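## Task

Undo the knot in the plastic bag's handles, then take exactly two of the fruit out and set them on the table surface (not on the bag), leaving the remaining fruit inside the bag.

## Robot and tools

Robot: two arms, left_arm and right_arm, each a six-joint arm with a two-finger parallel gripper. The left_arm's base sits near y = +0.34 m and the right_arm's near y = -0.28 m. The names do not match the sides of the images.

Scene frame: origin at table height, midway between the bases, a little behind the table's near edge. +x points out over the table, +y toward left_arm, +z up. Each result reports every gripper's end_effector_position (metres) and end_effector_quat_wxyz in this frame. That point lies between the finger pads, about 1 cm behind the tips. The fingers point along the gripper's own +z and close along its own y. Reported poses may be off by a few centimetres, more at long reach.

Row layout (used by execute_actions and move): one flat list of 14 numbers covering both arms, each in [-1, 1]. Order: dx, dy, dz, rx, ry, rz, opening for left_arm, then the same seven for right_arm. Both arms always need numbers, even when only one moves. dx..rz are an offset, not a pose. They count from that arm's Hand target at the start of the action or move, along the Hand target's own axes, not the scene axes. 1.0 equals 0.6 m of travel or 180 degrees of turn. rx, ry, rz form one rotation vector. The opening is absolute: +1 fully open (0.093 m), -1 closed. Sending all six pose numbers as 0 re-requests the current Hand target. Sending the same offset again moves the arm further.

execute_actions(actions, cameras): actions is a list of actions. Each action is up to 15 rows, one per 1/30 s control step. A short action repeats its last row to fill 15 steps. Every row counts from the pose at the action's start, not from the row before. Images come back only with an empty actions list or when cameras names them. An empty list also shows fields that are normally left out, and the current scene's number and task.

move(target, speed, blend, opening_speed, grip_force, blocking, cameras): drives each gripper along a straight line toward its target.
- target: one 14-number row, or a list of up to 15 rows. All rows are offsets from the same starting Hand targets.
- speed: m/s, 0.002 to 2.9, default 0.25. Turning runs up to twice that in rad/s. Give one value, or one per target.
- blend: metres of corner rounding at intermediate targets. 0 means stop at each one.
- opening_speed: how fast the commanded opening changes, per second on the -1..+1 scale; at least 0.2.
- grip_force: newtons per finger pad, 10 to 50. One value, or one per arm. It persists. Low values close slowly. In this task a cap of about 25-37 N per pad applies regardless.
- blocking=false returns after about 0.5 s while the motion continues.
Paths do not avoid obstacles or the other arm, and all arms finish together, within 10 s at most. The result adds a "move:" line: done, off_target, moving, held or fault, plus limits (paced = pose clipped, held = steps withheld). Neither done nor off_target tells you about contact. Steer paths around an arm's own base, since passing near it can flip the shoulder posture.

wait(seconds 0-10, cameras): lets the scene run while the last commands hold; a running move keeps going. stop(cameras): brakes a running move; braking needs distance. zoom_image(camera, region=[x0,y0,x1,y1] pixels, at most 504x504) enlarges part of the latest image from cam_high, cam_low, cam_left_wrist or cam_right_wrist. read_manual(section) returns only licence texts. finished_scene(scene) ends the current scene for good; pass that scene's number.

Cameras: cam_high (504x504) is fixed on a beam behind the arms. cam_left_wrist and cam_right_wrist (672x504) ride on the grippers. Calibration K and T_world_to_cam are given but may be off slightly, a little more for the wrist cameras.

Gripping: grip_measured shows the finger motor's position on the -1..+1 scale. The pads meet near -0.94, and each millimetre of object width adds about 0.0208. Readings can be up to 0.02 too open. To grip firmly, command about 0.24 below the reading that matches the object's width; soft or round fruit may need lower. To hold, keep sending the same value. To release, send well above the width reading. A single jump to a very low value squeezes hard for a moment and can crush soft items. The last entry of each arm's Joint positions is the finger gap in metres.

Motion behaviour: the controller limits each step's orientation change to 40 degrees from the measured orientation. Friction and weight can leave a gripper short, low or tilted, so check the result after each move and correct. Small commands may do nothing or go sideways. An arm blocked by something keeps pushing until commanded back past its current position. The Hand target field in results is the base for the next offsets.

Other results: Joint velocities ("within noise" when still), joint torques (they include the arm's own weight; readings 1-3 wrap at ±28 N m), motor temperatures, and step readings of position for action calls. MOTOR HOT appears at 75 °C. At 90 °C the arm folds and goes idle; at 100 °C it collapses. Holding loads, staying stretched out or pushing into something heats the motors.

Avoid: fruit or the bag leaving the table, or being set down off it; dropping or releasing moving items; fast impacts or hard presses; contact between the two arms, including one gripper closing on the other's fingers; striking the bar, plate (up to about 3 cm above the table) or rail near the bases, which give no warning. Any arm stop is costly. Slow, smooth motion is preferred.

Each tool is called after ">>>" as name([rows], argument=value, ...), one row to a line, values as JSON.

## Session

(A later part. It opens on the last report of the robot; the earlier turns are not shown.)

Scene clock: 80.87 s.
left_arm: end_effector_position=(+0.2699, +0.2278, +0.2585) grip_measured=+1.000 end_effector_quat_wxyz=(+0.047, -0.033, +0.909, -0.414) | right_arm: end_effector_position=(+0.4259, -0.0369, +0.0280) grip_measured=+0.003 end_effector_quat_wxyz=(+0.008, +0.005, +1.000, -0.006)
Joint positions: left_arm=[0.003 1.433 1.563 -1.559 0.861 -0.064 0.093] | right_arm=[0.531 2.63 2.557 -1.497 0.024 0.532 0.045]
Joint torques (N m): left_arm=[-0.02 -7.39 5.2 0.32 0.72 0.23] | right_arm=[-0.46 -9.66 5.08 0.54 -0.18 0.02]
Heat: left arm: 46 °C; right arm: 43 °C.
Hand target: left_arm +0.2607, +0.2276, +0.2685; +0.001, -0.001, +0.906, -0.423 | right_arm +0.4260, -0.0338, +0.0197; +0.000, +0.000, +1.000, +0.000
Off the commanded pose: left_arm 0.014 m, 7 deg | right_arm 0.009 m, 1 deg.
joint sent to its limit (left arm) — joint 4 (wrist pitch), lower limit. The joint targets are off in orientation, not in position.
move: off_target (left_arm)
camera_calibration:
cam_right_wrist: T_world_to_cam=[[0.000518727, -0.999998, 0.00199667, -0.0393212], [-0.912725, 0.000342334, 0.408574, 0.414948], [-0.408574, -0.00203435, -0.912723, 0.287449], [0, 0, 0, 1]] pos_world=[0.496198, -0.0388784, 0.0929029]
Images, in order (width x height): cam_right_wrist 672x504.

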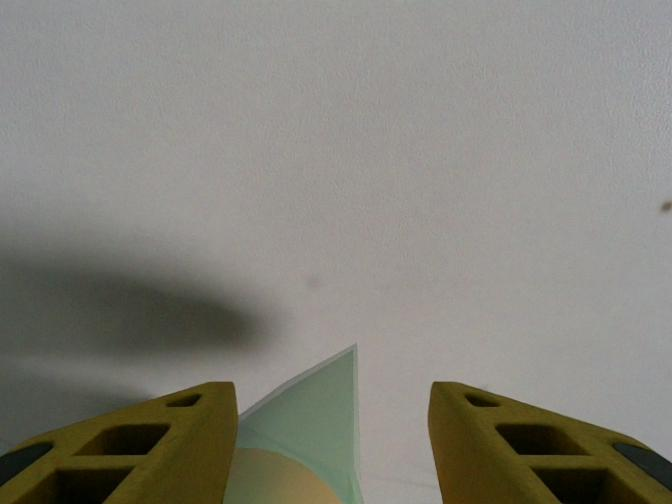

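>>> move(target=[0,0,0,0,0,0,1,0,0.018,0.013,0,0,0,0], speed=0.05)

>>> move(target=[0,0,0,0,0,0,1,0,0,0,0,0,0,-1], opening_speed=0.8)

>>> move(target=[0,0,0,0,0,0,1,-0.01,0,-0.08,0,0,0,-1], speed=0.05, cameras=["all"])

Scene clock: 82.20 s.
left_arm: end_effector_position=(+0.2699, +0.2278, +0.2585) grip_measured=+1.000 end_effector_quat_wxyz=(+0.047, -0.033, +0.909, -0.414) | right_arm: end_effector_position=(+0.4271, -0.0317, +0.0161) grip_measured=+0.003 end_effector_quat_wxyz=(+0.005, +0.001, +1.000, -0.008)
Joint positions: left_arm=[0.003 1.433 1.563 -1.559 0.861 -0.064 0.093] | right_arm=[0.538 2.669 2.586 -1.494 0.024 0.532 0.045]
Joint torques (N m): left_arm=[-0.1 -7.41 5.14 0.36 0.68 0.21] | right_arm=[0.57 -9.62 6.97 0.38 -0.21 0.26]
Heat: left arm: 46 °C; right arm: 43 °C.
Hand target: left_arm +0.2607, +0.2276, +0.2685; +0.001, -0.001, +0.906, -0.423 | right_arm +0.4261, -0.0230, +0.0119; +0.000, +0.000, +1.000, +0.000
Off the commanded pose: left_arm 0.014 m, 7 deg | right_arm 0.010 m, 1 deg.
joint sent to its limit (left arm) — joint 4 (wrist pitch), lower limit. The joint targets are off in orientation, not in position.
move: off_target (left_arm)

Scene clock: 83.97 s.
left_arm: end_effector_position=(+0.2699, +0.2278, +0.2585) grip_measured=+1.000 end_effector_quat_wxyz=(+0.047, -0.033, +0.909, -0.414) | right_arm: end_effector_position=(+0.4271, -0.0317, +0.0161) grip_measured=-0.975 end_effector_quat_wxyz=(+0.005, +0.001, +1.000, -0.008)
Joint positions: left_arm=[0.003 1.433 1.563 -1.559 0.861 -0.064 0.093] | right_arm=[0.538 2.669 2.586 -1.494 0.024 0.532 0]
Joint torques (N m): left_arm=[-0.08 -7.57 5.19 0.36 0.68 0.23] | right_arm=[0.73 -9.74 7.05 0.35 -0.21 0.19]
Heat: left arm: 46 °C; right arm: 43 °C.
Hand target: left_arm +0.2607, +0.2276, +0.2685; +0.001, -0.001, +0.906, -0.423 | right_arm +0.4261, -0.0230, +0.0119; +0.000, +0.000, +1.000, +0.000
Off the commanded pose: left_arm 0.014 m, 7 deg | right_arm 0.010 m, 1 deg.
joint sent to its limit (left arm) — joint 4 (wrist pitch), lower limit. The joint targets are off in orientation, not in position.
move: off_target (left_arm)

Scene clock: 85.47 s.
left_arm: end_effector_position=(+0.2699, +0.2278, +0.2585) grip_measured=+1.000 end_effector_quat_wxyz=(+0.047, -0.033, +0.909, -0.414) | right_arm: end_effector_position=(+0.4326, -0.0286, +0.0312) grip_measured=-0.975 end_effector_quat_wxyz=(+0.019, +0.001, +1.000, +0.000)
Joint positions: left_arm=[0.003 1.433 1.563 -1.559 0.861 -0.064 0.093] | right_arm=[0.538 2.688 2.682 -1.539 0.024 0.532 0]
Joint torques (N m): left_arm=[-0.16 -7.47 5.23 0.36 0.71 0.22] | right_arm=[0.14 -14.76 6.76 0.19 -0.17 0.13]
Heat: left arm: 46 °C; right arm: 44 °C.
Hand target: left_arm +0.2607, +0.2276, +0.2685; +0.001, -0.001, +0.906, -0.423 | right_arm +0.4320, -0.0230, +0.0599; +0.000, +0.000, +1.000, +0.000
Off the commanded pose: left_arm 0.014 m, 7 deg | right_arm 0.029 m, 2 deg.
joint sent to its limit (left arm) — joint 4 (wrist pitch), lower limit. The joint targets are off in orientation, not in position.
joint sent to its limit (right arm) — joint 4 (wrist pitch), lower limit. The joint targets are off in position and orientation.
move: off_target (left_arm, right_arm)
camera_calibration:
cam_left_wrist: T_world_to_cam=[[0.0233853, -0.664639, 0.746799, -0.045141], [-0.941036, 0.237547, 0.240881, 0.171855], [-0.337498, -0.708397, -0.619894, 0.494881], [0, 0, 0, 1]] pos_world=[0.329799, 0.279746, 0.299088]
cam_right_wrist: T_world_to_cam=[[0.0081278, -0.999909, -0.0107551, -0.0339065], [-0.921511, -0.0116658, 0.388176, 0.423802], [-0.388266, 0.00675589, -0.921523, 0.284814], [0, 0, 0, 1]] pos_world=[0.501397, -0.0308836, 0.0975884]

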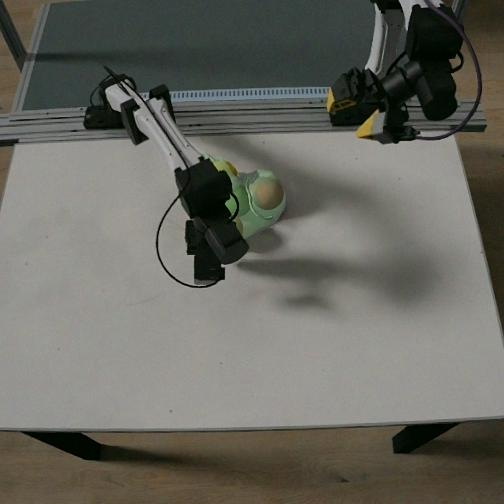

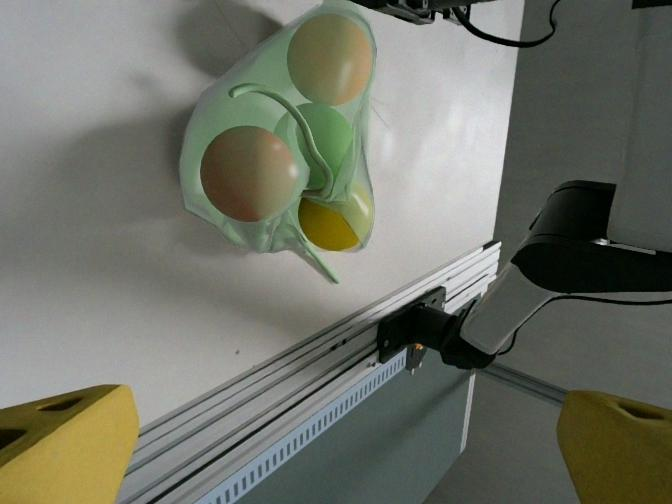

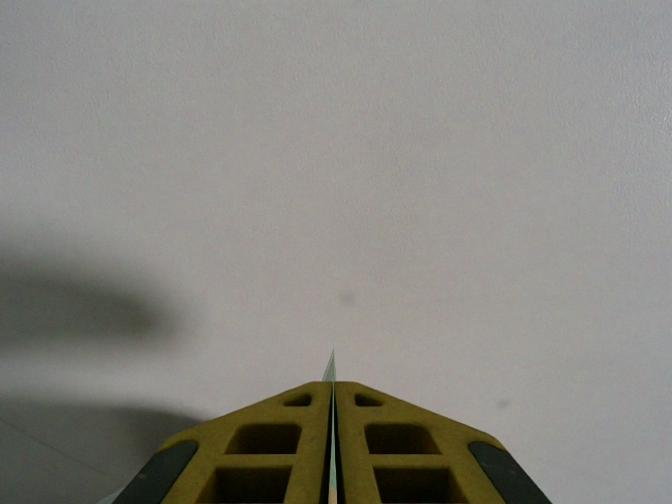

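>>> move(target=[0,0,0,0,0,0,1,-0.08,0,-0.06,0,-0.15,0,-1], speed=0.05, cameras=["all"])

Scene clock: 90.33 s.
left_arm: end_effector_position=(+0.2699, +0.2278, +0.2585) grip_measured=+1.000 end_effector_quat_wxyz=(+0.047, -0.033, +0.909, -0.414) | right_arm: end_effector_position=(+0.4728, -0.0237, +0.0611) grip_measured=-0.975 end_effector_quat_wxyz=(+0.192, -0.001, +0.981, -0.011)
Joint positions: left_arm=[0.003 1.433 1.563 -1.559 0.861 -0.064 0.093] | right_arm=[0.571 2.432 2.256 -1.081 0.226 0.524 0]
Joint torques (N m): left_arm=[-0.14 -7.47 5.22 0.39 0.67 0.24] | right_arm=[0.51 -15.77 5.16 1.41 0.34 0.05]
Motor temperatures (°C): left_arm=[26 42 45 37 26 27 30] | right_arm=[25 47 40 42 27 24 27]
Heat: left arm: 45 °C; right arm: 47 °C.
Hand target: left_arm +0.2607, +0.2276, +0.2685; +0.001, -0.001, +0.906, -0.423 | right_arm +0.4800, -0.0229, +0.0960; +0.234, +0.000, +0.972, +0.000
Off the commanded pose: left_arm 0.014 m, 7 deg | right_arm 0.036 m, 5 deg.
joint sent to its limit (left arm) — joint 4 (wrist pitch), lower limit. The joint targets are off in orientation, not in position.
move: off_target (left_arm, right_arm)
camera_calibration:
cam_left_wrist: T_world_to_cam=[[0.0233853, -0.664639, 0.746799, -0.045141], [-0.941036, 0.237547, 0.240881, 0.171855], [-0.337498, -0.708397, -0.619894, 0.494881], [0, 0, 0, 1]] pos_world=[0.329799, 0.279746, 0.299088]
cam_right_wrist: T_world_to_cam=[[0.0100567, -0.999825, 0.015756, -0.0315559], [-0.998671, -0.00924628, 0.0506927, 0.506568], [-0.0505382, -0.0162448, -0.99859, 0.172488], [0, 0, 0, 1]] pos_world=[0.51493, -0.0240645, 0.147062]

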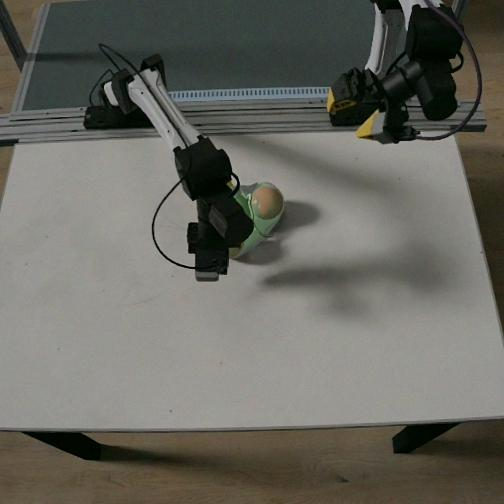

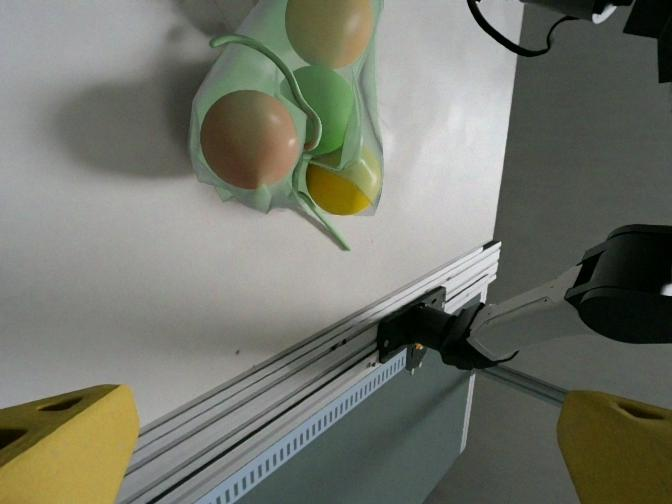

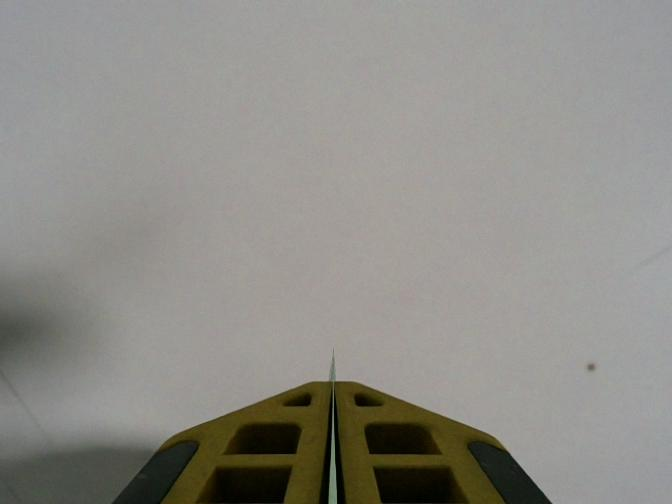

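>>> move(target=[0,0,0,0,0,0,1,-0.053,0,-0.104,0,0,0,-1], speed=0.04, cameras=["cam_left_wrist","cam_high"])

Scene clock: 94.47 s.
left_arm: end_effector_position=(+0.2699, +0.2278, +0.2585) grip_measured=+1.000 end_effector_quat_wxyz=(+0.047, -0.033, +0.909, -0.414) | right_arm: end_effector_position=(+0.4828, -0.0243, +0.1705) grip_measured=-0.975 end_effector_quat_wxyz=(+0.252, +0.007, +0.968, +0.021)
Joint positions: left_arm=[0.003 1.433 1.563 -1.559 0.861 -0.064 0.093] | right_arm=[0.563 2.525 2.837 -1.428 0.232 0.514 0]
Joint torques (N m): left_arm=[-0.03 -7.43 5.09 0.36 0.71 0.25] | right_arm=[0.49 -9.11 6.95 1.04 0.25 0.01]
Heat: left arm: 45 °C; right arm: 47 °C.
Hand target: left_arm +0.2607, +0.2276, +0.2685; +0.001, -0.001, +0.906, -0.423 | right_arm +0.4800, -0.0230, +0.1660; +0.234, +0.000, +0.972, +0.000
Off the commanded pose: left_arm 0.014 m, 7 deg | right_arm 0.005 m, 3 deg.
joint sent to its limit (left arm) — joint 4 (wrist pitch), lower limit. The joint targets are off in orientation, not in position.
move: off_target (left_arm, right_arm)
camera_calibration:
cam_left_wrist: T_world_to_cam=[[0.0233853, -0.664639, 0.746799, -0.045141], [-0.941036, 0.237547, 0.240881, 0.171855], [-0.337498, -0.708397, -0.619894, 0.494881], [0, 0, 0, 1]] pos_world=[0.329799, 0.279746, 0.299088]
Images, in order (width x height): cam_high 504x504, cam_left_wrist 672x504.

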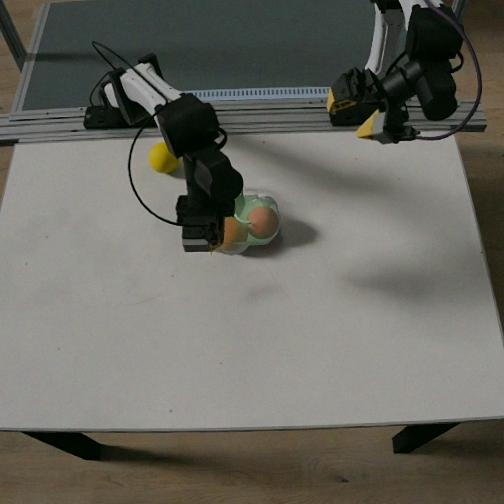

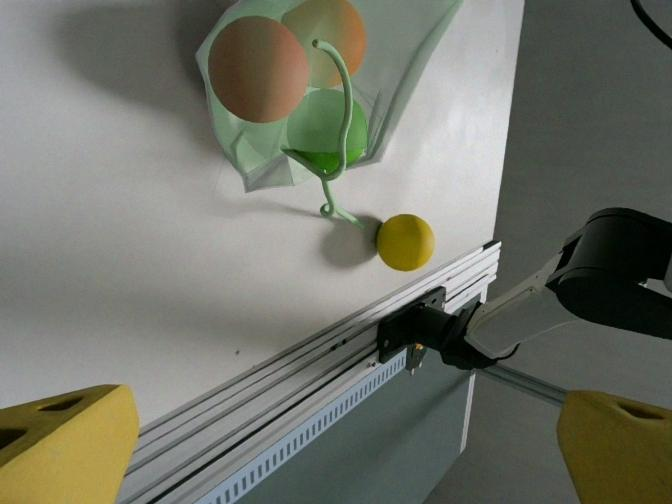

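>>> move(target=[0,0,0,0,0,0,1,-0.038,0,-0.03,0,0,0,-1], speed=0.03, cameras=["cam_left_wrist","cam_high"])

Scene clock: 96.07 s.
left_arm: end_effector_position=(+0.2699, +0.2278, +0.2585) grip_measured=+1.000 end_effector_quat_wxyz=(+0.047, -0.033, +0.909, -0.414) | right_arm: end_effector_position=(+0.4847, -0.0231, +0.1717) grip_measured=-0.975 end_effector_quat_wxyz=(+0.257, -0.008, +0.966, +0.019)
Joint positions: left_arm=[0.003 1.433 1.563 -1.559 0.861 -0.064 0.093] | right_arm=[0.563 2.525 2.837 -1.417 0.232 0.481 0]
Joint torques (N m): left_arm=[-0.18 -7.45 5.16 0.33 0.68 0.22] | right_arm=[-0.76 -12.03 7.1 1.71 0.23 0.03]
Heat: left arm: 45 °C; right arm: 47 °C.
Hand target: left_arm +0.2607, +0.2276, +0.2685; +0.001, -0.001, +0.906, -0.423 | right_arm +0.4921, -0.0230, +0.1924; +0.234, +0.000, +0.972, +0.000
Off the commanded pose: left_arm 0.014 m, 7 deg | right_arm 0.022 m, 4 deg.
elbow stopped short (right arm): the move would have taken joint 3 (elbow) straighter than the controller allows.
joint sent to its limit (left arm) — joint 4 (wrist pitch), lower limit. The joint targets are off in orientation, not in position.
move: off_target (left_arm, right_arm)
camera_calibration:
cam_left_wrist: T_world_to_cam=[[0.0233853, -0.664639, 0.746799, -0.045141], [-0.941036, 0.237547, 0.240881, 0.171855], [-0.337498, -0.708397, -0.619894, 0.494881], [0, 0, 0, 1]] pos_world=[0.329799, 0.279746, 0.299088]
Images, in order (width x height): cam_high 504x504, cam_left_wrist 672x504.

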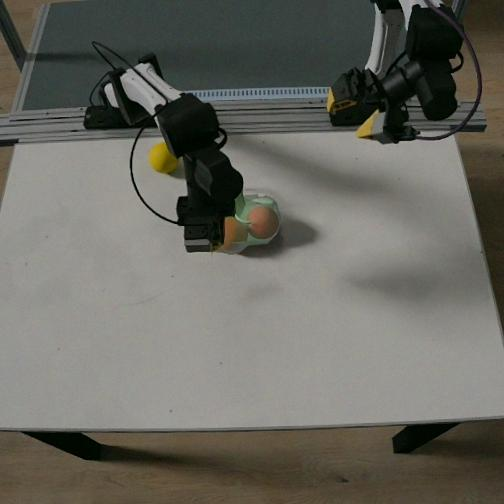

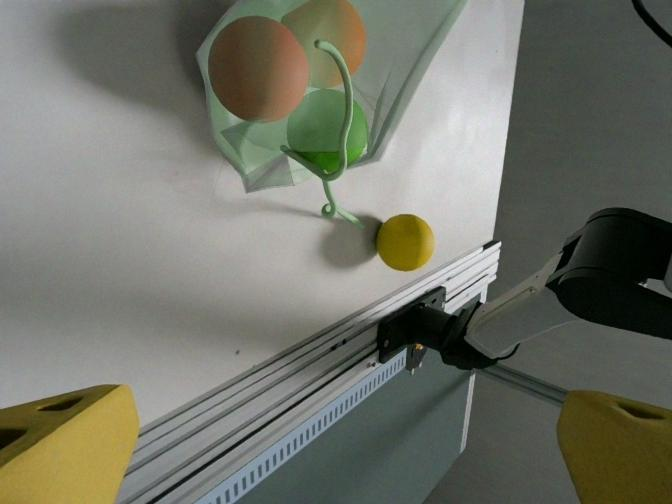

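>>> move(target=[0,0,0,0,0,0,1,0.052,0,-0.082,0,-0.08,0,-1], speed=0.04, cameras=["cam_left_wrist","cam_high"])

Scene clock: 99.43 s.
left_arm: end_effector_position=(+0.2699, +0.2278, +0.2585) grip_measured=+1.000 end_effector_quat_wxyz=(+0.047, -0.033, +0.909, -0.414) | right_arm: end_effector_position=(+0.4436, -0.0224, +0.1936) grip_measured=-0.975 end_effector_quat_wxyz=(+0.321, -0.012, +0.947, -0.015)
Joint positions: left_arm=[0.003 1.433 1.563 -1.559 0.861 -0.064 0.093] | right_arm=[0.657 2.128 2.161 -1.072 0.397 0.511 0]
Joint velocities: left_arm=[0.007 -0.002 0.002 -0.066 0.037 -0.154 0] | right_arm=[within noise]
Joint torques (N m): left_arm=[-0.01 -7.49 5.09 0.37 0.69 0.23] | right_arm=[0.68 -13.33 5.26 1.82 0.4 0.2]
Heat: left arm: 45 °C; right arm: 48 °C.
Hand target: left_arm +0.2607, +0.2276, +0.2685; +0.001, -0.001, +0.906, -0.423 | right_arm +0.4419, -0.0230, +0.2220; +0.354, +0.000, +0.935, +0.000
Off the commanded pose: left_arm 0.014 m, 7 deg | right_arm 0.029 m, 5 deg.
joint sent to its limit (left arm) — joint 4 (wrist pitch), lower limit. The joint targets are off in orientation, not in position.
move: off_target (left_arm, right_arm)
camera_calibration:
cam_left_wrist: T_world_to_cam=[[0.0233853, -0.664639, 0.746799, -0.045141], [-0.941036, 0.237547, 0.240881, 0.171855], [-0.337498, -0.708397, -0.619894, 0.494881], [0, 0, 0, 1]] pos_world=[0.329799, 0.279746, 0.299088]
Images, in order (width x height): cam_high 504x504, cam_left_wrist 672x504.

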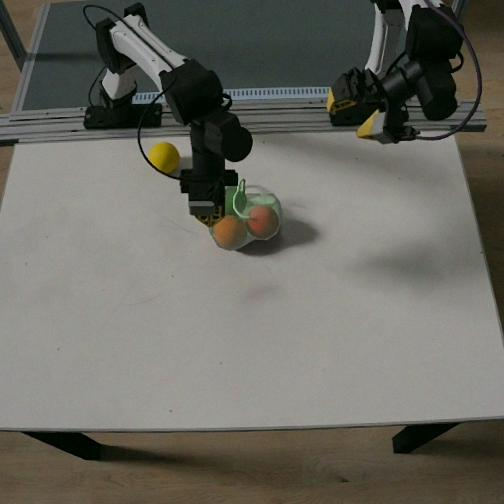

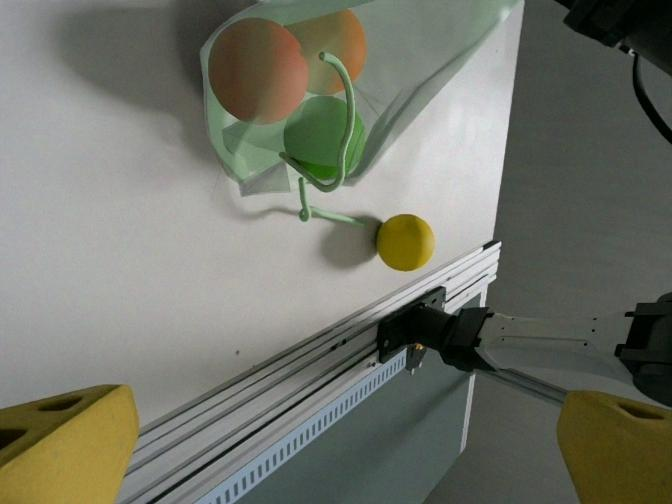

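>>> move(target=[0,0,0,0,0,0,1,-0.05,0,-0.056,0,0,0,-1], speed=0.04, cameras=["cam_left_wrist","cam_high"])

Scene clock: 101.57 s.
left_arm: end_effector_position=(+0.2699, +0.2278, +0.2585) grip_measured=+1.000 end_effector_quat_wxyz=(+0.047, -0.033, +0.909, -0.414) | right_arm: end_effector_position=(+0.4416, -0.0193, +0.2686) grip_measured=-0.975 end_effector_quat_wxyz=(+0.357, -0.006, +0.934, +0.013)
Joint positions: left_arm=[0.003 1.433 1.563 -1.559 0.861 -0.064 0.093] | right_arm=[0.664 2.208 2.57 -1.308 0.397 0.511 0]
Joint torques (N m): left_arm=[-0.05 -7.42 5.18 0.37 0.71 0.22] | right_arm=[0.31 -7.64 7.12 1.37 0.39 0.2]
Heat: left arm: 45 °C; right arm: 48 °C.
Hand target: left_arm +0.2607, +0.2276, +0.2685; +0.001, -0.001, +0.906, -0.423 | right_arm +0.4421, -0.0230, +0.2671; +0.354, +0.000, +0.935, +0.000
Off the commanded pose: left_arm 0.014 m, 7 deg | right_arm 0.004 m, 2 deg.
joint sent to its limit (left arm) — joint 4 (wrist pitch), lower limit. The joint targets are off in orientation, not in position.
move: off_target (left_arm)
camera_calibration:
cam_left_wrist: T_world_to_cam=[[0.0233853, -0.664639, 0.746799, -0.045141], [-0.941036, 0.237547, 0.240881, 0.171855], [-0.337498, -0.708397, -0.619894, 0.494881], [0, 0, 0, 1]] pos_world=[0.329799, 0.279746, 0.299088]
Images, in order (width x height): cam_high 504x504, cam_left_wrist 672x504.

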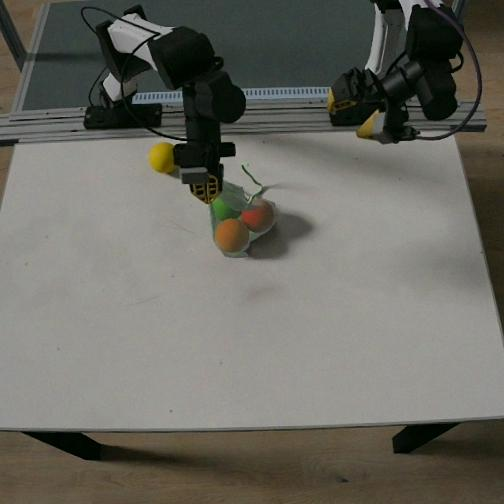

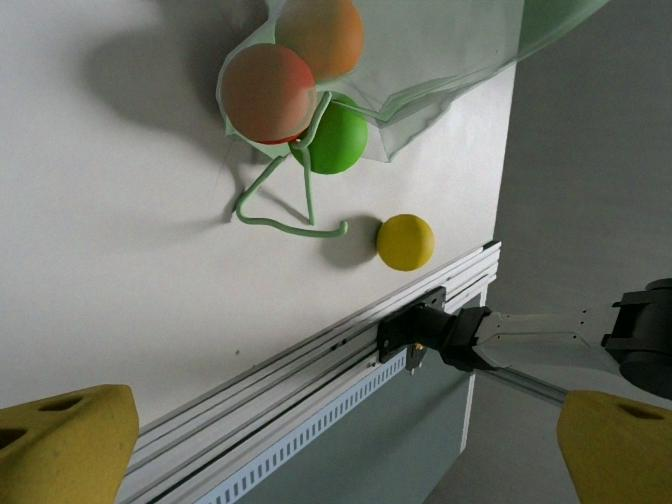

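>>> move(target=[0,0,0,0,0,0,1,-0.01,0.1,-0.011,0,0,0,-1], speed=0.04, cameras=["cam_left_wrist","cam_high"])

>>> zoom_image(camera="cam_left_wrist", region=[170, 0, 470, 280])

Scene clock: 105.30 s.
left_arm: end_effector_position=(+0.2699, +0.2278, +0.2585) grip_measured=+1.000 end_effector_quat_wxyz=(+0.047, -0.033, +0.909, -0.414) | right_arm: end_effector_position=(+0.4369, +0.0299, +0.2713) grip_measured=-0.975 end_effector_quat_wxyz=(+0.386, -0.021, +0.922, +0.026)
Joint positions: left_arm=[0.003 1.433 1.563 -1.559 0.861 -0.064 0.093] | right_arm=[0.758 2.37 2.839 -1.368 0.455 0.54 0]
Joint torques (N m): left_arm=[0.12 -7.46 5.19 0.38 0.69 0.21] | right_arm=[0.54 -8.09 6.46 2.02 0.37 0.25]
Heat: left arm: 45 °C; right arm: 48 °C.
Hand target: left_arm +0.2607, +0.2276, +0.2685; +0.001, -0.001, +0.906, -0.423 | right_arm +0.4422, +0.0370, +0.2760; +0.354, +0.000, +0.935, +0.000
Off the commanded pose: left_arm 0.014 m, 7 deg | right_arm 0.010 m, 6 deg.
elbow stopped short (right arm): the move would have taken joint 3 (elbow) straighter than the controller allows.
joint sent to its limit (left arm) — joint 4 (wrist pitch), lower limit. The joint targets are off in orientation, not in position.
move: off_target (left_arm, right_arm)
camera_calibration:
cam_left_wrist: T_world_to_cam=[[0.0233853, -0.664639, 0.746799, -0.045141], [-0.941036, 0.237547, 0.240881, 0.171855], [-0.337498, -0.708397, -0.619894, 0.494881], [0, 0, 0, 1]] pos_world=[0.329799, 0.279746, 0.299088]
Images, in order (width x height): cam_high 504x504, cam_left_wrist 672x504.

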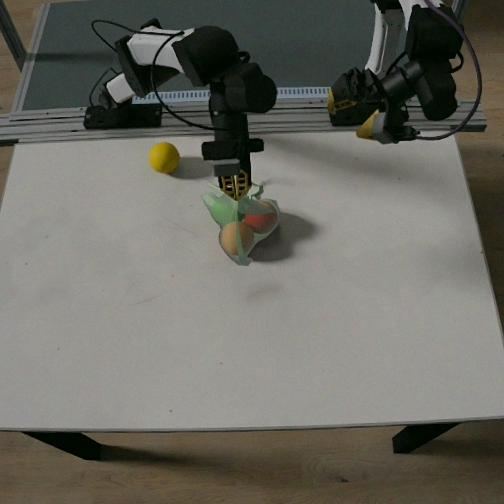

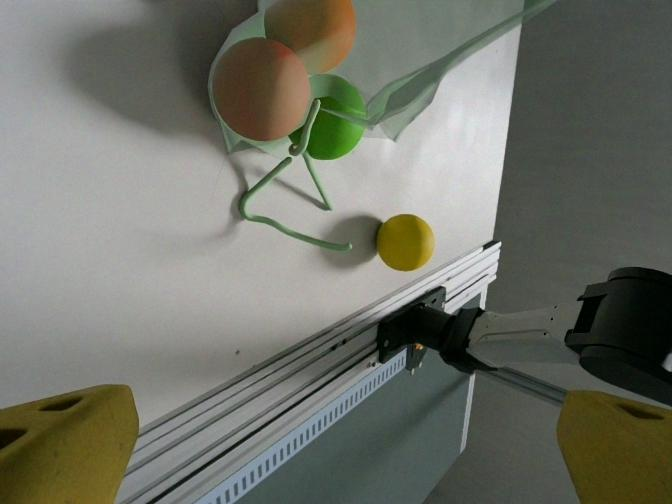

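Scaled by 1.680 from the camera's 672x504 image, which has a finer 960x720 frame.

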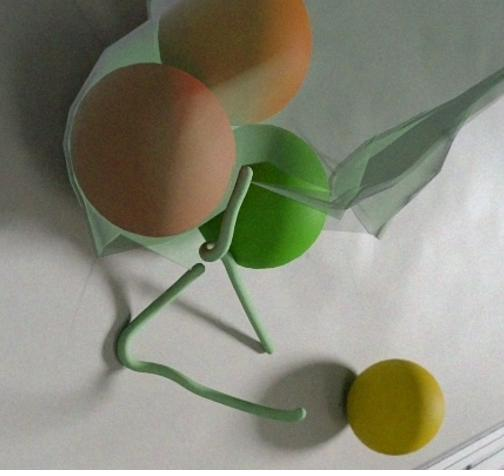

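>>> move(target=[0,0,0,0,0,0,1,0.006,-0.01,-0.094,0,0,0,-1], speed=0.04, cameras=["cam_left_wrist","cam_high"])

>>> zoom_image(camera="cam_left_wrist", region=[170, 0, 470, 280])

Scene clock: 107.87 s.
left_arm: end_effector_position=(+0.2699, +0.2278, +0.2585) grip_measured=+1.000 end_effector_quat_wxyz=(+0.047, -0.033, +0.909, -0.414) | right_arm: end_effector_position=(+0.4143, +0.0409, +0.2814) grip_measured=-0.975 end_effector_quat_wxyz=(+0.389, -0.027, +0.920, +0.028)
Joint positions: left_arm=[0.003 1.433 1.563 -1.559 0.861 -0.064 0.093] | right_arm=[0.81 2.344 2.839 -1.405 0.483 0.571 0]
Joint torques (N m): left_arm=[-0.05 -7.54 5.24 0.35 0.74 0.21] | right_arm=[0.69 -13.75 6.32 1.41 0.41 0.2]
Heat: left arm: 45 °C; right arm: 48 °C.
Hand target: left_arm +0.2607, +0.2276, +0.2685; +0.001, -0.001, +0.906, -0.423 | right_arm +0.4022, +0.0310, +0.3159; +0.354, +0.000, +0.935, +0.000
Off the commanded pose: left_arm 0.014 m, 7 deg | right_arm 0.038 m, 6 deg.
elbow stopped short (right arm): the move would have taken joint 3 (elbow) straighter than the controller allows.
joint sent to its limit (left arm) — joint 4 (wrist pitch), lower limit. The joint targets are off in orientation, not in position.
move: off_target (left_arm, right_arm)
camera_calibration:
cam_left_wrist: T_world_to_cam=[[0.0233853, -0.664639, 0.746799, -0.045141], [-0.941036, 0.237547, 0.240881, 0.171855], [-0.337498, -0.708397, -0.619894, 0.494881], [0, 0, 0, 1]] pos_world=[0.329799, 0.279746, 0.299088]
Images, in order (width x height): cam_high 504x504, cam_left_wrist 672x504.

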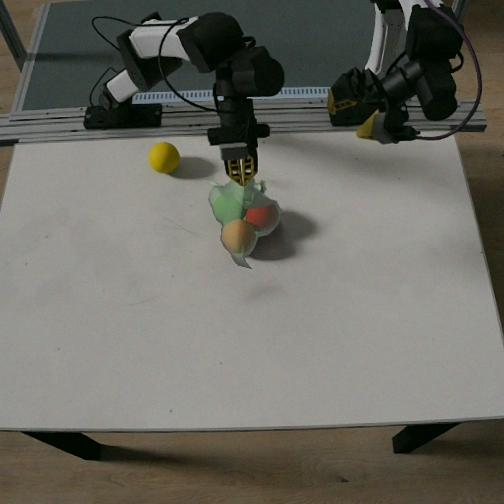

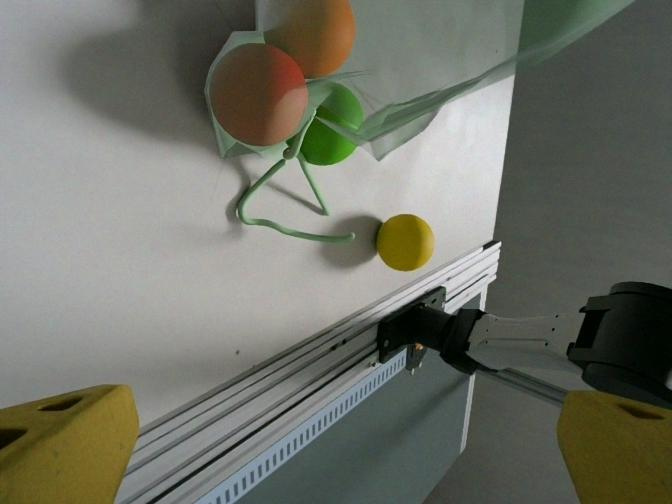

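Scaled by 1.680 from the camera's 672x504 image, which has a finer 960x720 frame.

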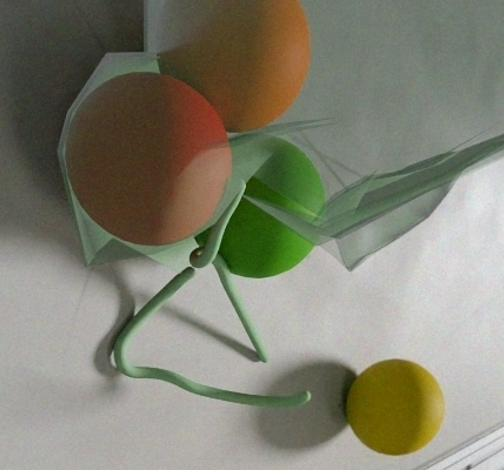

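>>> move(target=[0,0,0,0,0,0,1,0.012,0,-0.065,0,0,0,-1], speed=0.03, cameras=["cam_left_wrist","cam_high"])

>>> zoom_image(camera="cam_left_wrist", region=[170, 0, 470, 280])

Scene clock: 111.13 s.
left_arm: end_effector_position=(+0.2699, +0.2278, +0.2585) grip_measured=+1.000 end_effector_quat_wxyz=(+0.047, -0.033, +0.909, -0.414) | right_arm: end_effector_position=(+0.3824, +0.0434, +0.3041) grip_measured=-0.975 end_effector_quat_wxyz=(+0.394, -0.033, +0.918, +0.034)
Joint positions: left_arm=[0.003 1.433 1.563 -1.559 0.861 -0.064 0.093] | right_arm=[0.867 2.284 2.839 -1.468 0.511 0.605 0]
Joint torques (N m): left_arm=[-0.02 -7.35 5.23 0.34 0.68 0.22] | right_arm=[0.77 -13.34 6.09 1.46 0.49 0.26]
Heat: left arm: 45 °C; right arm: 49 °C.
Hand target: left_arm +0.2607, +0.2276, +0.2685; +0.001, -0.001, +0.906, -0.423 | right_arm +0.3710, +0.0310, +0.3404; +0.354, +0.000, +0.935, +0.000
Off the commanded pose: left_arm 0.014 m, 7 deg | right_arm 0.040 m, 7 deg.
elbow stopped short (right arm): the move would have taken joint 3 (elbow) straighter than the controller allows.
joint sent to its limit (left arm) — joint 4 (wrist pitch), lower limit. The joint targets are off in orientation, not in position.
move: off_target (left_arm, right_arm)
camera_calibration:
cam_left_wrist: T_world_to_cam=[[0.0233853, -0.664639, 0.746799, -0.045141], [-0.941036, 0.237547, 0.240881, 0.171855], [-0.337498, -0.708397, -0.619894, 0.494881], [0, 0, 0, 1]] pos_world=[0.329799, 0.279746, 0.299088]
Images, in order (width x height): cam_high 504x504, cam_left_wrist 672x504.

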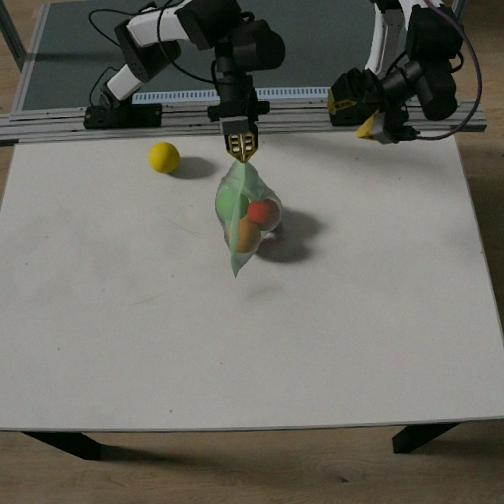

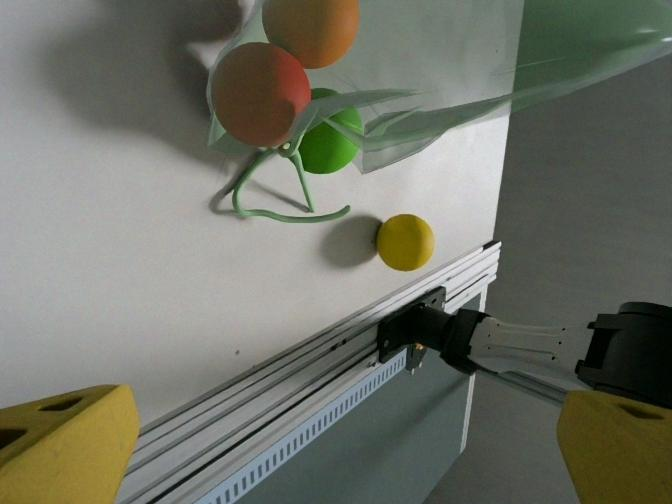

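Scaled by 1.680 from the camera's 672x504 image, which has a finer 960x720 frame.

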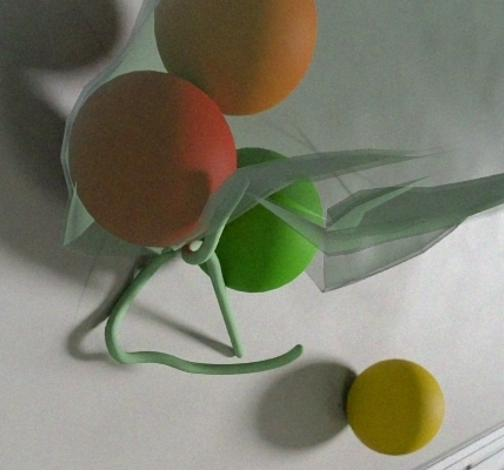

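>>> move(target=[0,0,0,0,0,0,1,-0.005,0,-0.07,0,0,0,-1], speed=0.03, cameras=["cam_left_wrist","cam_high"])

>>> zoom_image(camera="cam_left_wrist", region=[170, 0, 470, 280])

>>> zoom_image(camera="cam_high", region=[170, 110, 320, 290])

Scene clock: 114.97 s.
left_arm: end_effector_position=(+0.2699, +0.2278, +0.2585) grip_measured=+1.000 end_effector_quat_wxyz=(+0.047, -0.033, +0.909, -0.414) | right_arm: end_effector_position=(+0.3570, +0.0437, +0.3415) grip_measured=-0.975 end_effector_quat_wxyz=(+0.425, -0.038, +0.903, +0.054)
Joint positions: left_arm=[0.003 1.433 1.563 -1.559 0.861 -0.064 0.093] | right_arm=[0.919 2.209 2.839 -1.474 0.551 0.608 0]
Joint torques (N m): left_arm=[-0.06 -7.38 5.16 0.37 0.7 0.21] | right_arm=[0.58 -12.31 6.01 1.61 0.45 0.18]
Heat: left arm: 45 °C; right arm: 50 °C.
Hand target: left_arm +0.2607, +0.2276, +0.2685; +0.001, -0.001, +0.906, -0.423 | right_arm +0.3455, +0.0309, +0.3738; +0.354, +0.000, +0.935, +0.000
Off the commanded pose: left_arm 0.014 m, 7 deg | right_arm 0.037 m, 12 deg.
elbow stopped short (right arm): the move would have taken joint 3 (elbow) straighter than the controller allows.
joint sent to its limit (left arm) — joint 4 (wrist pitch), lower limit. The joint targets are off in orientation, not in position.
move: off_target (left_arm, right_arm)
camera_calibration:
cam_left_wrist: T_world_to_cam=[[0.0233853, -0.664639, 0.746799, -0.045141], [-0.941036, 0.237547, 0.240881, 0.171855], [-0.337498, -0.708397, -0.619894, 0.494881], [0, 0, 0, 1]] pos_world=[0.329799, 0.279746, 0.299088]
Images, in order (width x height): cam_high 504x504, cam_left_wrist 672x504.

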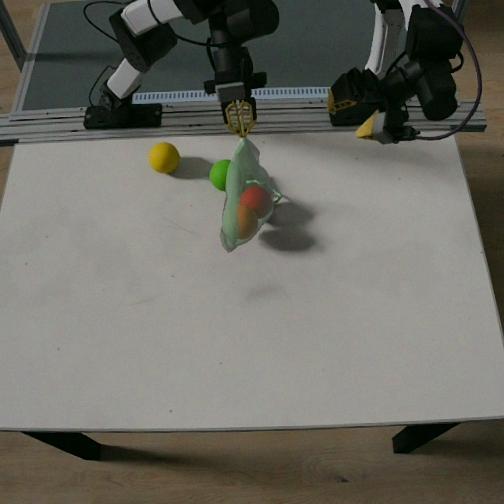

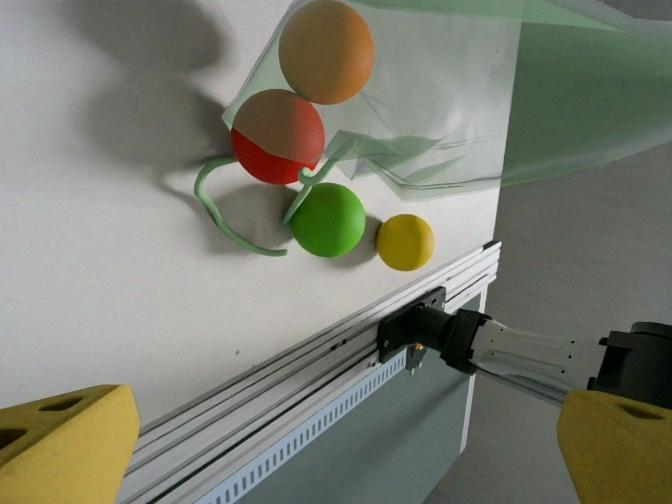

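Scaled by 1.680 from the camera's 672x504 image, which has a finer 960x720 frame.

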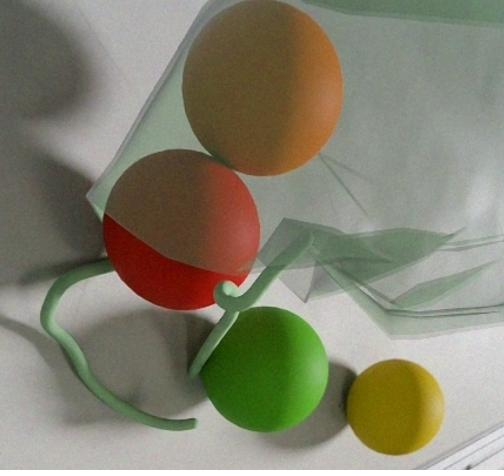

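Scaled by 2.800 from the camera's 504x504 image, which has a finer 720x720 frame.

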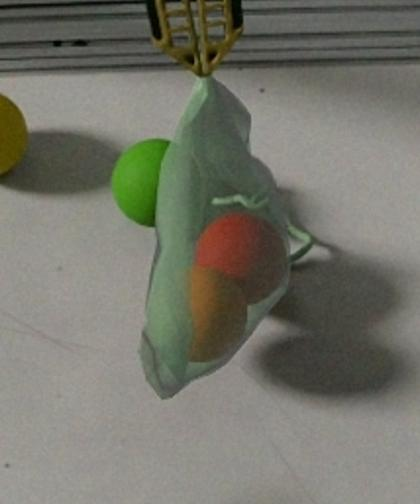

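>>> move(target=[0,0,0,0,0,0,1,0.095,0.02,0.36,0,0,0,-1], speed=0.08, cameras=["all"])

Scene clock: 118.53 s.
left_arm: end_effector_position=(+0.2699, +0.2278, +0.2585) grip_measured=+1.000 end_effector_quat_wxyz=(+0.047, -0.033, +0.909, -0.414) | right_arm: end_effector_position=(+0.4401, +0.0337, +0.1702) grip_measured=-0.975 end_effector_quat_wxyz=(+0.348, -0.001, +0.937, -0.019)
Joint positions: left_arm=[0.003 1.433 1.563 -1.559 0.861 -0.064 0.093] | right_arm=[0.77 2.257 2.25 -1.038 0.498 0.62 0]
Joint torques (N m): left_arm=[-0.01 -7.47 5.19 0.36 0.71 0.25] | right_arm=[-0.4 -8.92 7.8 1.76 0.01 0.13]
Heat: left arm: 45 °C; right arm: 49 °C.
Hand target: left_arm +0.2607, +0.2276, +0.2685; +0.001, -0.001, +0.906, -0.423 | right_arm +0.4457, +0.0431, +0.1742; +0.354, +0.000, +0.935, +0.000
Off the commanded pose: left_arm 0.014 m, 7 deg | right_arm 0.012 m, 2 deg.
joint sent to its limit (left arm) — joint 4 (wrist pitch), lower limit. The joint targets are off in orientation, not in position.
move: off_target (left_arm, right_arm)
camera_calibration:
cam_left_wrist: T_world_to_cam=[[0.0233853, -0.664639, 0.746799, -0.045141], [-0.941036, 0.237547, 0.240881, 0.171855], [-0.337498, -0.708397, -0.619894, 0.494881], [0, 0, 0, 1]] pos_world=[0.329799, 0.279746, 0.299088]
cam_right_wrist: T_world_to_cam=[[0.00283023, -0.999372, 0.0353172, 0.024288], [-0.963111, -0.0122276, -0.268825, 0.507713], [0.269088, -0.0332536, -0.962541, 0.134432], [0, 0, 0, 1]] pos_world=[0.452741, 0.0349512, 0.265024]

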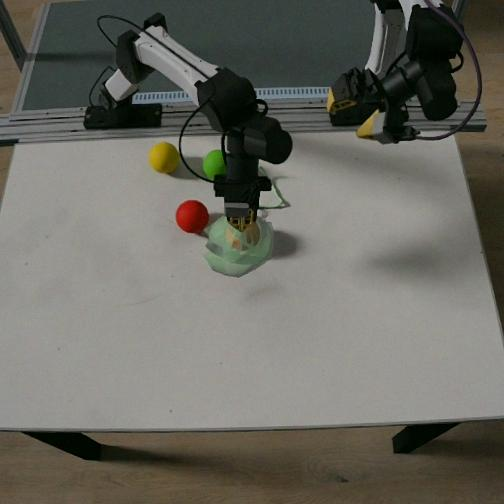

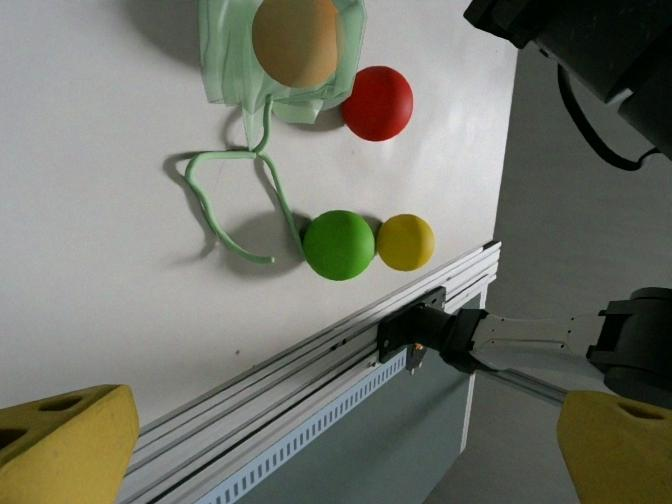

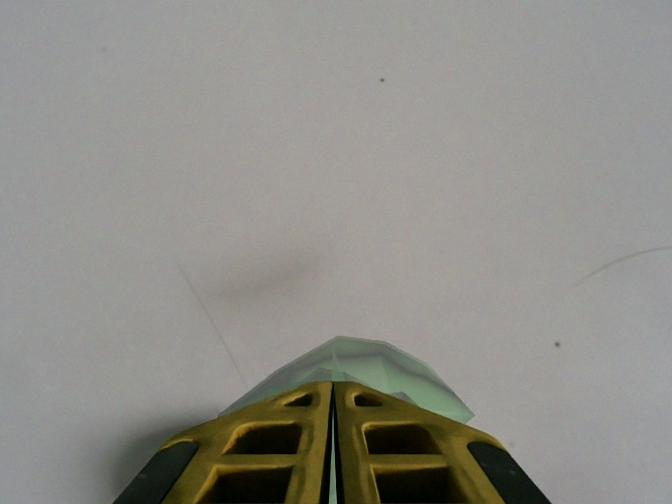

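>>> move(target=[0,0,0,0,0,0,1,0.068,0,0.2,0,0,0,-1], speed=0.08)

>>> move(target=[0,0,0,0,0,0,1,0,0,0,0,0,0,-0.4], opening_speed=1)

>>> move([
  [0,0,0,0,0,0,1,-0.03,0,-0.2,0,0,0,0],
  [0,0,0,0,0,0,1,0.27,-0.2,-0.42,0,0,0,0.5],
], speed=0.15, blend=0.03, cameras=["all"])

>>> zoom_image(camera="cam_high", region=[140, 130, 320, 310])

Scene clock: 121.13 s.
left_arm: end_effector_position=(+0.2699, +0.2278, +0.2585) grip_measured=+1.000 end_effector_quat_wxyz=(+0.047, -0.033, +0.909, -0.414) | right_arm: end_effector_position=(+0.4925, +0.0370, +0.0660) grip_measured=-0.975 end_effector_quat_wxyz=(+0.357, +0.008, +0.934, -0.008)
Joint positions: left_arm=[0.003 1.433 1.563 -1.559 0.861 -0.064 0.093] | right_arm=[0.703 2.401 2.064 -0.65 0.462 0.567 0]
Joint torques (N m): left_arm=[0.05 -7.45 5.19 0.36 0.72 0.24] | right_arm=[-0.46 -9.7 6.04 1.86 0.01 0.04]
Heat: left arm: 45 °C; right arm: 49 °C.
Hand target: left_arm +0.2607, +0.2276, +0.2685; +0.001, -0.001, +0.906, -0.423 | right_arm +0.4946, +0.0431, +0.0573; +0.354, +0.000, +0.935, +0.000
Off the commanded pose: left_arm 0.014 m, 7 deg | right_arm 0.011 m, 1 deg.
joint sent to its limit (left arm) — joint 4 (wrist pitch), lower limit. The joint targets are off in orientation, not in position.
move: off_target (left_arm, right_arm)

Scene clock: 122.27 s.
left_arm: end_effector_position=(+0.2699, +0.2278, +0.2585) grip_measured=+1.000 end_effector_quat_wxyz=(+0.047, -0.033, +0.909, -0.414) | right_arm: end_effector_position=(+0.4925, +0.0370, +0.0660) grip_measured=-0.403 end_effector_quat_wxyz=(+0.357, +0.008, +0.934, -0.008)
Joint positions: left_arm=[0.003 1.433 1.563 -1.559 0.861 -0.064 0.093] | right_arm=[0.703 2.401 2.064 -0.65 0.462 0.567 0.026]
Joint torques (N m): left_arm=[-0.05 -7.42 5.14 0.37 0.69 0.19] | right_arm=[-0.46 -9.59 5.98 1.88 0.01 0.03]
Heat: left arm: 45 °C; right arm: 49 °C.
Hand target: left_arm +0.2607, +0.2276, +0.2685; +0.001, -0.001, +0.906, -0.423 | right_arm +0.4945, +0.0430, +0.0572; +0.354, +0.000, +0.935, +0.000
Off the commanded pose: left_arm 0.014 m, 7 deg | right_arm 0.011 m, 1 deg.
joint sent to its limit (left arm) — joint 4 (wrist pitch), lower limit. The joint targets are off in orientation, not in position.
move: off_target (left_arm, right_arm)

Scene clock: 126.47 s.
left_arm: end_effector_position=(+0.2699, +0.2278, +0.2585) grip_measured=+1.000 end_effector_quat_wxyz=(+0.047, -0.033, +0.909, -0.414) | right_arm: end_effector_position=(+0.2077, -0.0693, +0.1340) grip_measured=+0.497 end_effector_quat_wxyz=(+0.347, -0.006, +0.938, +0.006)
Joint positions: left_arm=[0.003 1.433 1.563 -1.559 0.861 -0.064 0.093] | right_arm=[1.111 1.339 1.004 -0.858 0.612 0.966 0.069]
Joint torques (N m): left_arm=[0.02 -7.42 5.19 0.35 0.67 0.23] | right_arm=[0.46 -5.19 5.34 0.87 0.54 0.22]
Heat: left arm: 44 °C; right arm: 49 °C.
Hand target: left_arm +0.2607, +0.2276, +0.2685; +0.001, -0.001, +0.906, -0.423 | right_arm +0.2064, -0.0771, +0.1389; +0.354, +0.000, +0.935, +0.000
Off the commanded pose: left_arm 0.014 m, 7 deg | right_arm 0.009 m, 1 deg.
joint sent to its limit (left arm) — joint 4 (wrist pitch), lower limit. The joint targets are off in orientation, not in position.
move: off_target (left_arm)
camera_calibration:
cam_left_wrist: T_world_to_cam=[[0.0233853, -0.664639, 0.746799, -0.045141], [-0.941036, 0.237547, 0.240881, 0.171855], [-0.337498, -0.708397, -0.619894, 0.494881], [0, 0, 0, 1]] pos_world=[0.329799, 0.279746, 0.299088]
cam_right_wrist: T_world_to_cam=[[0.0300216, -0.999501, -0.00982611, -0.0763185], [-0.962729, -0.0262707, -0.269189, 0.271793], [0.268796, 0.0175414, -0.963037, 0.162425], [0, 0, 0, 1]] pos_world=[0.220295, -0.0719894, 0.228836]

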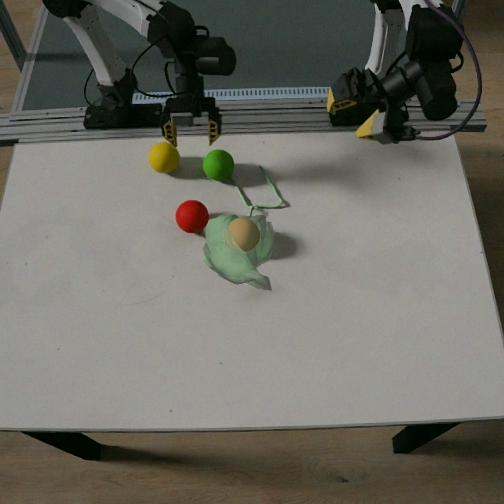

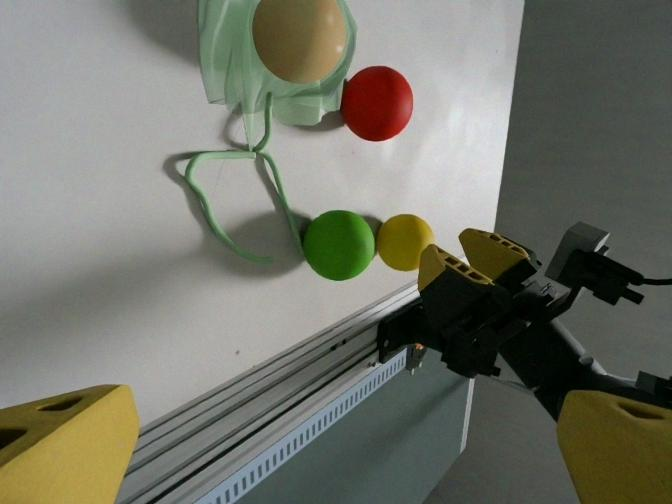

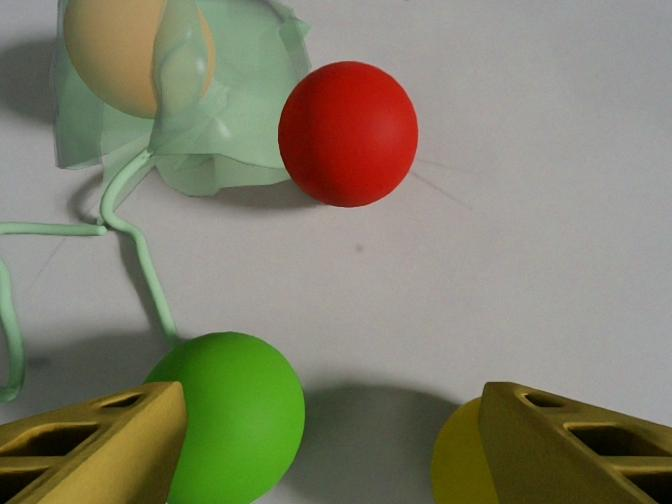

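Scaled by 2.800 from the camera's 504x504 image, which has a finer 720x720 frame.

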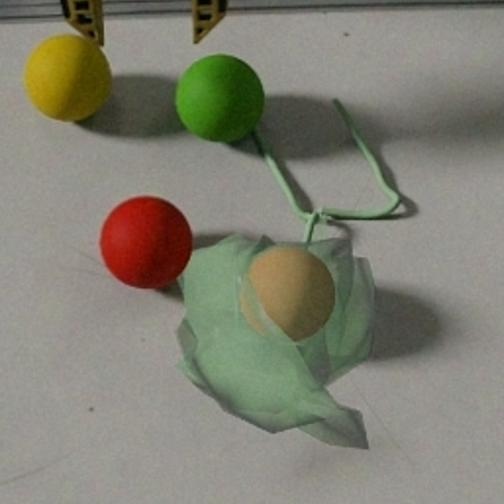

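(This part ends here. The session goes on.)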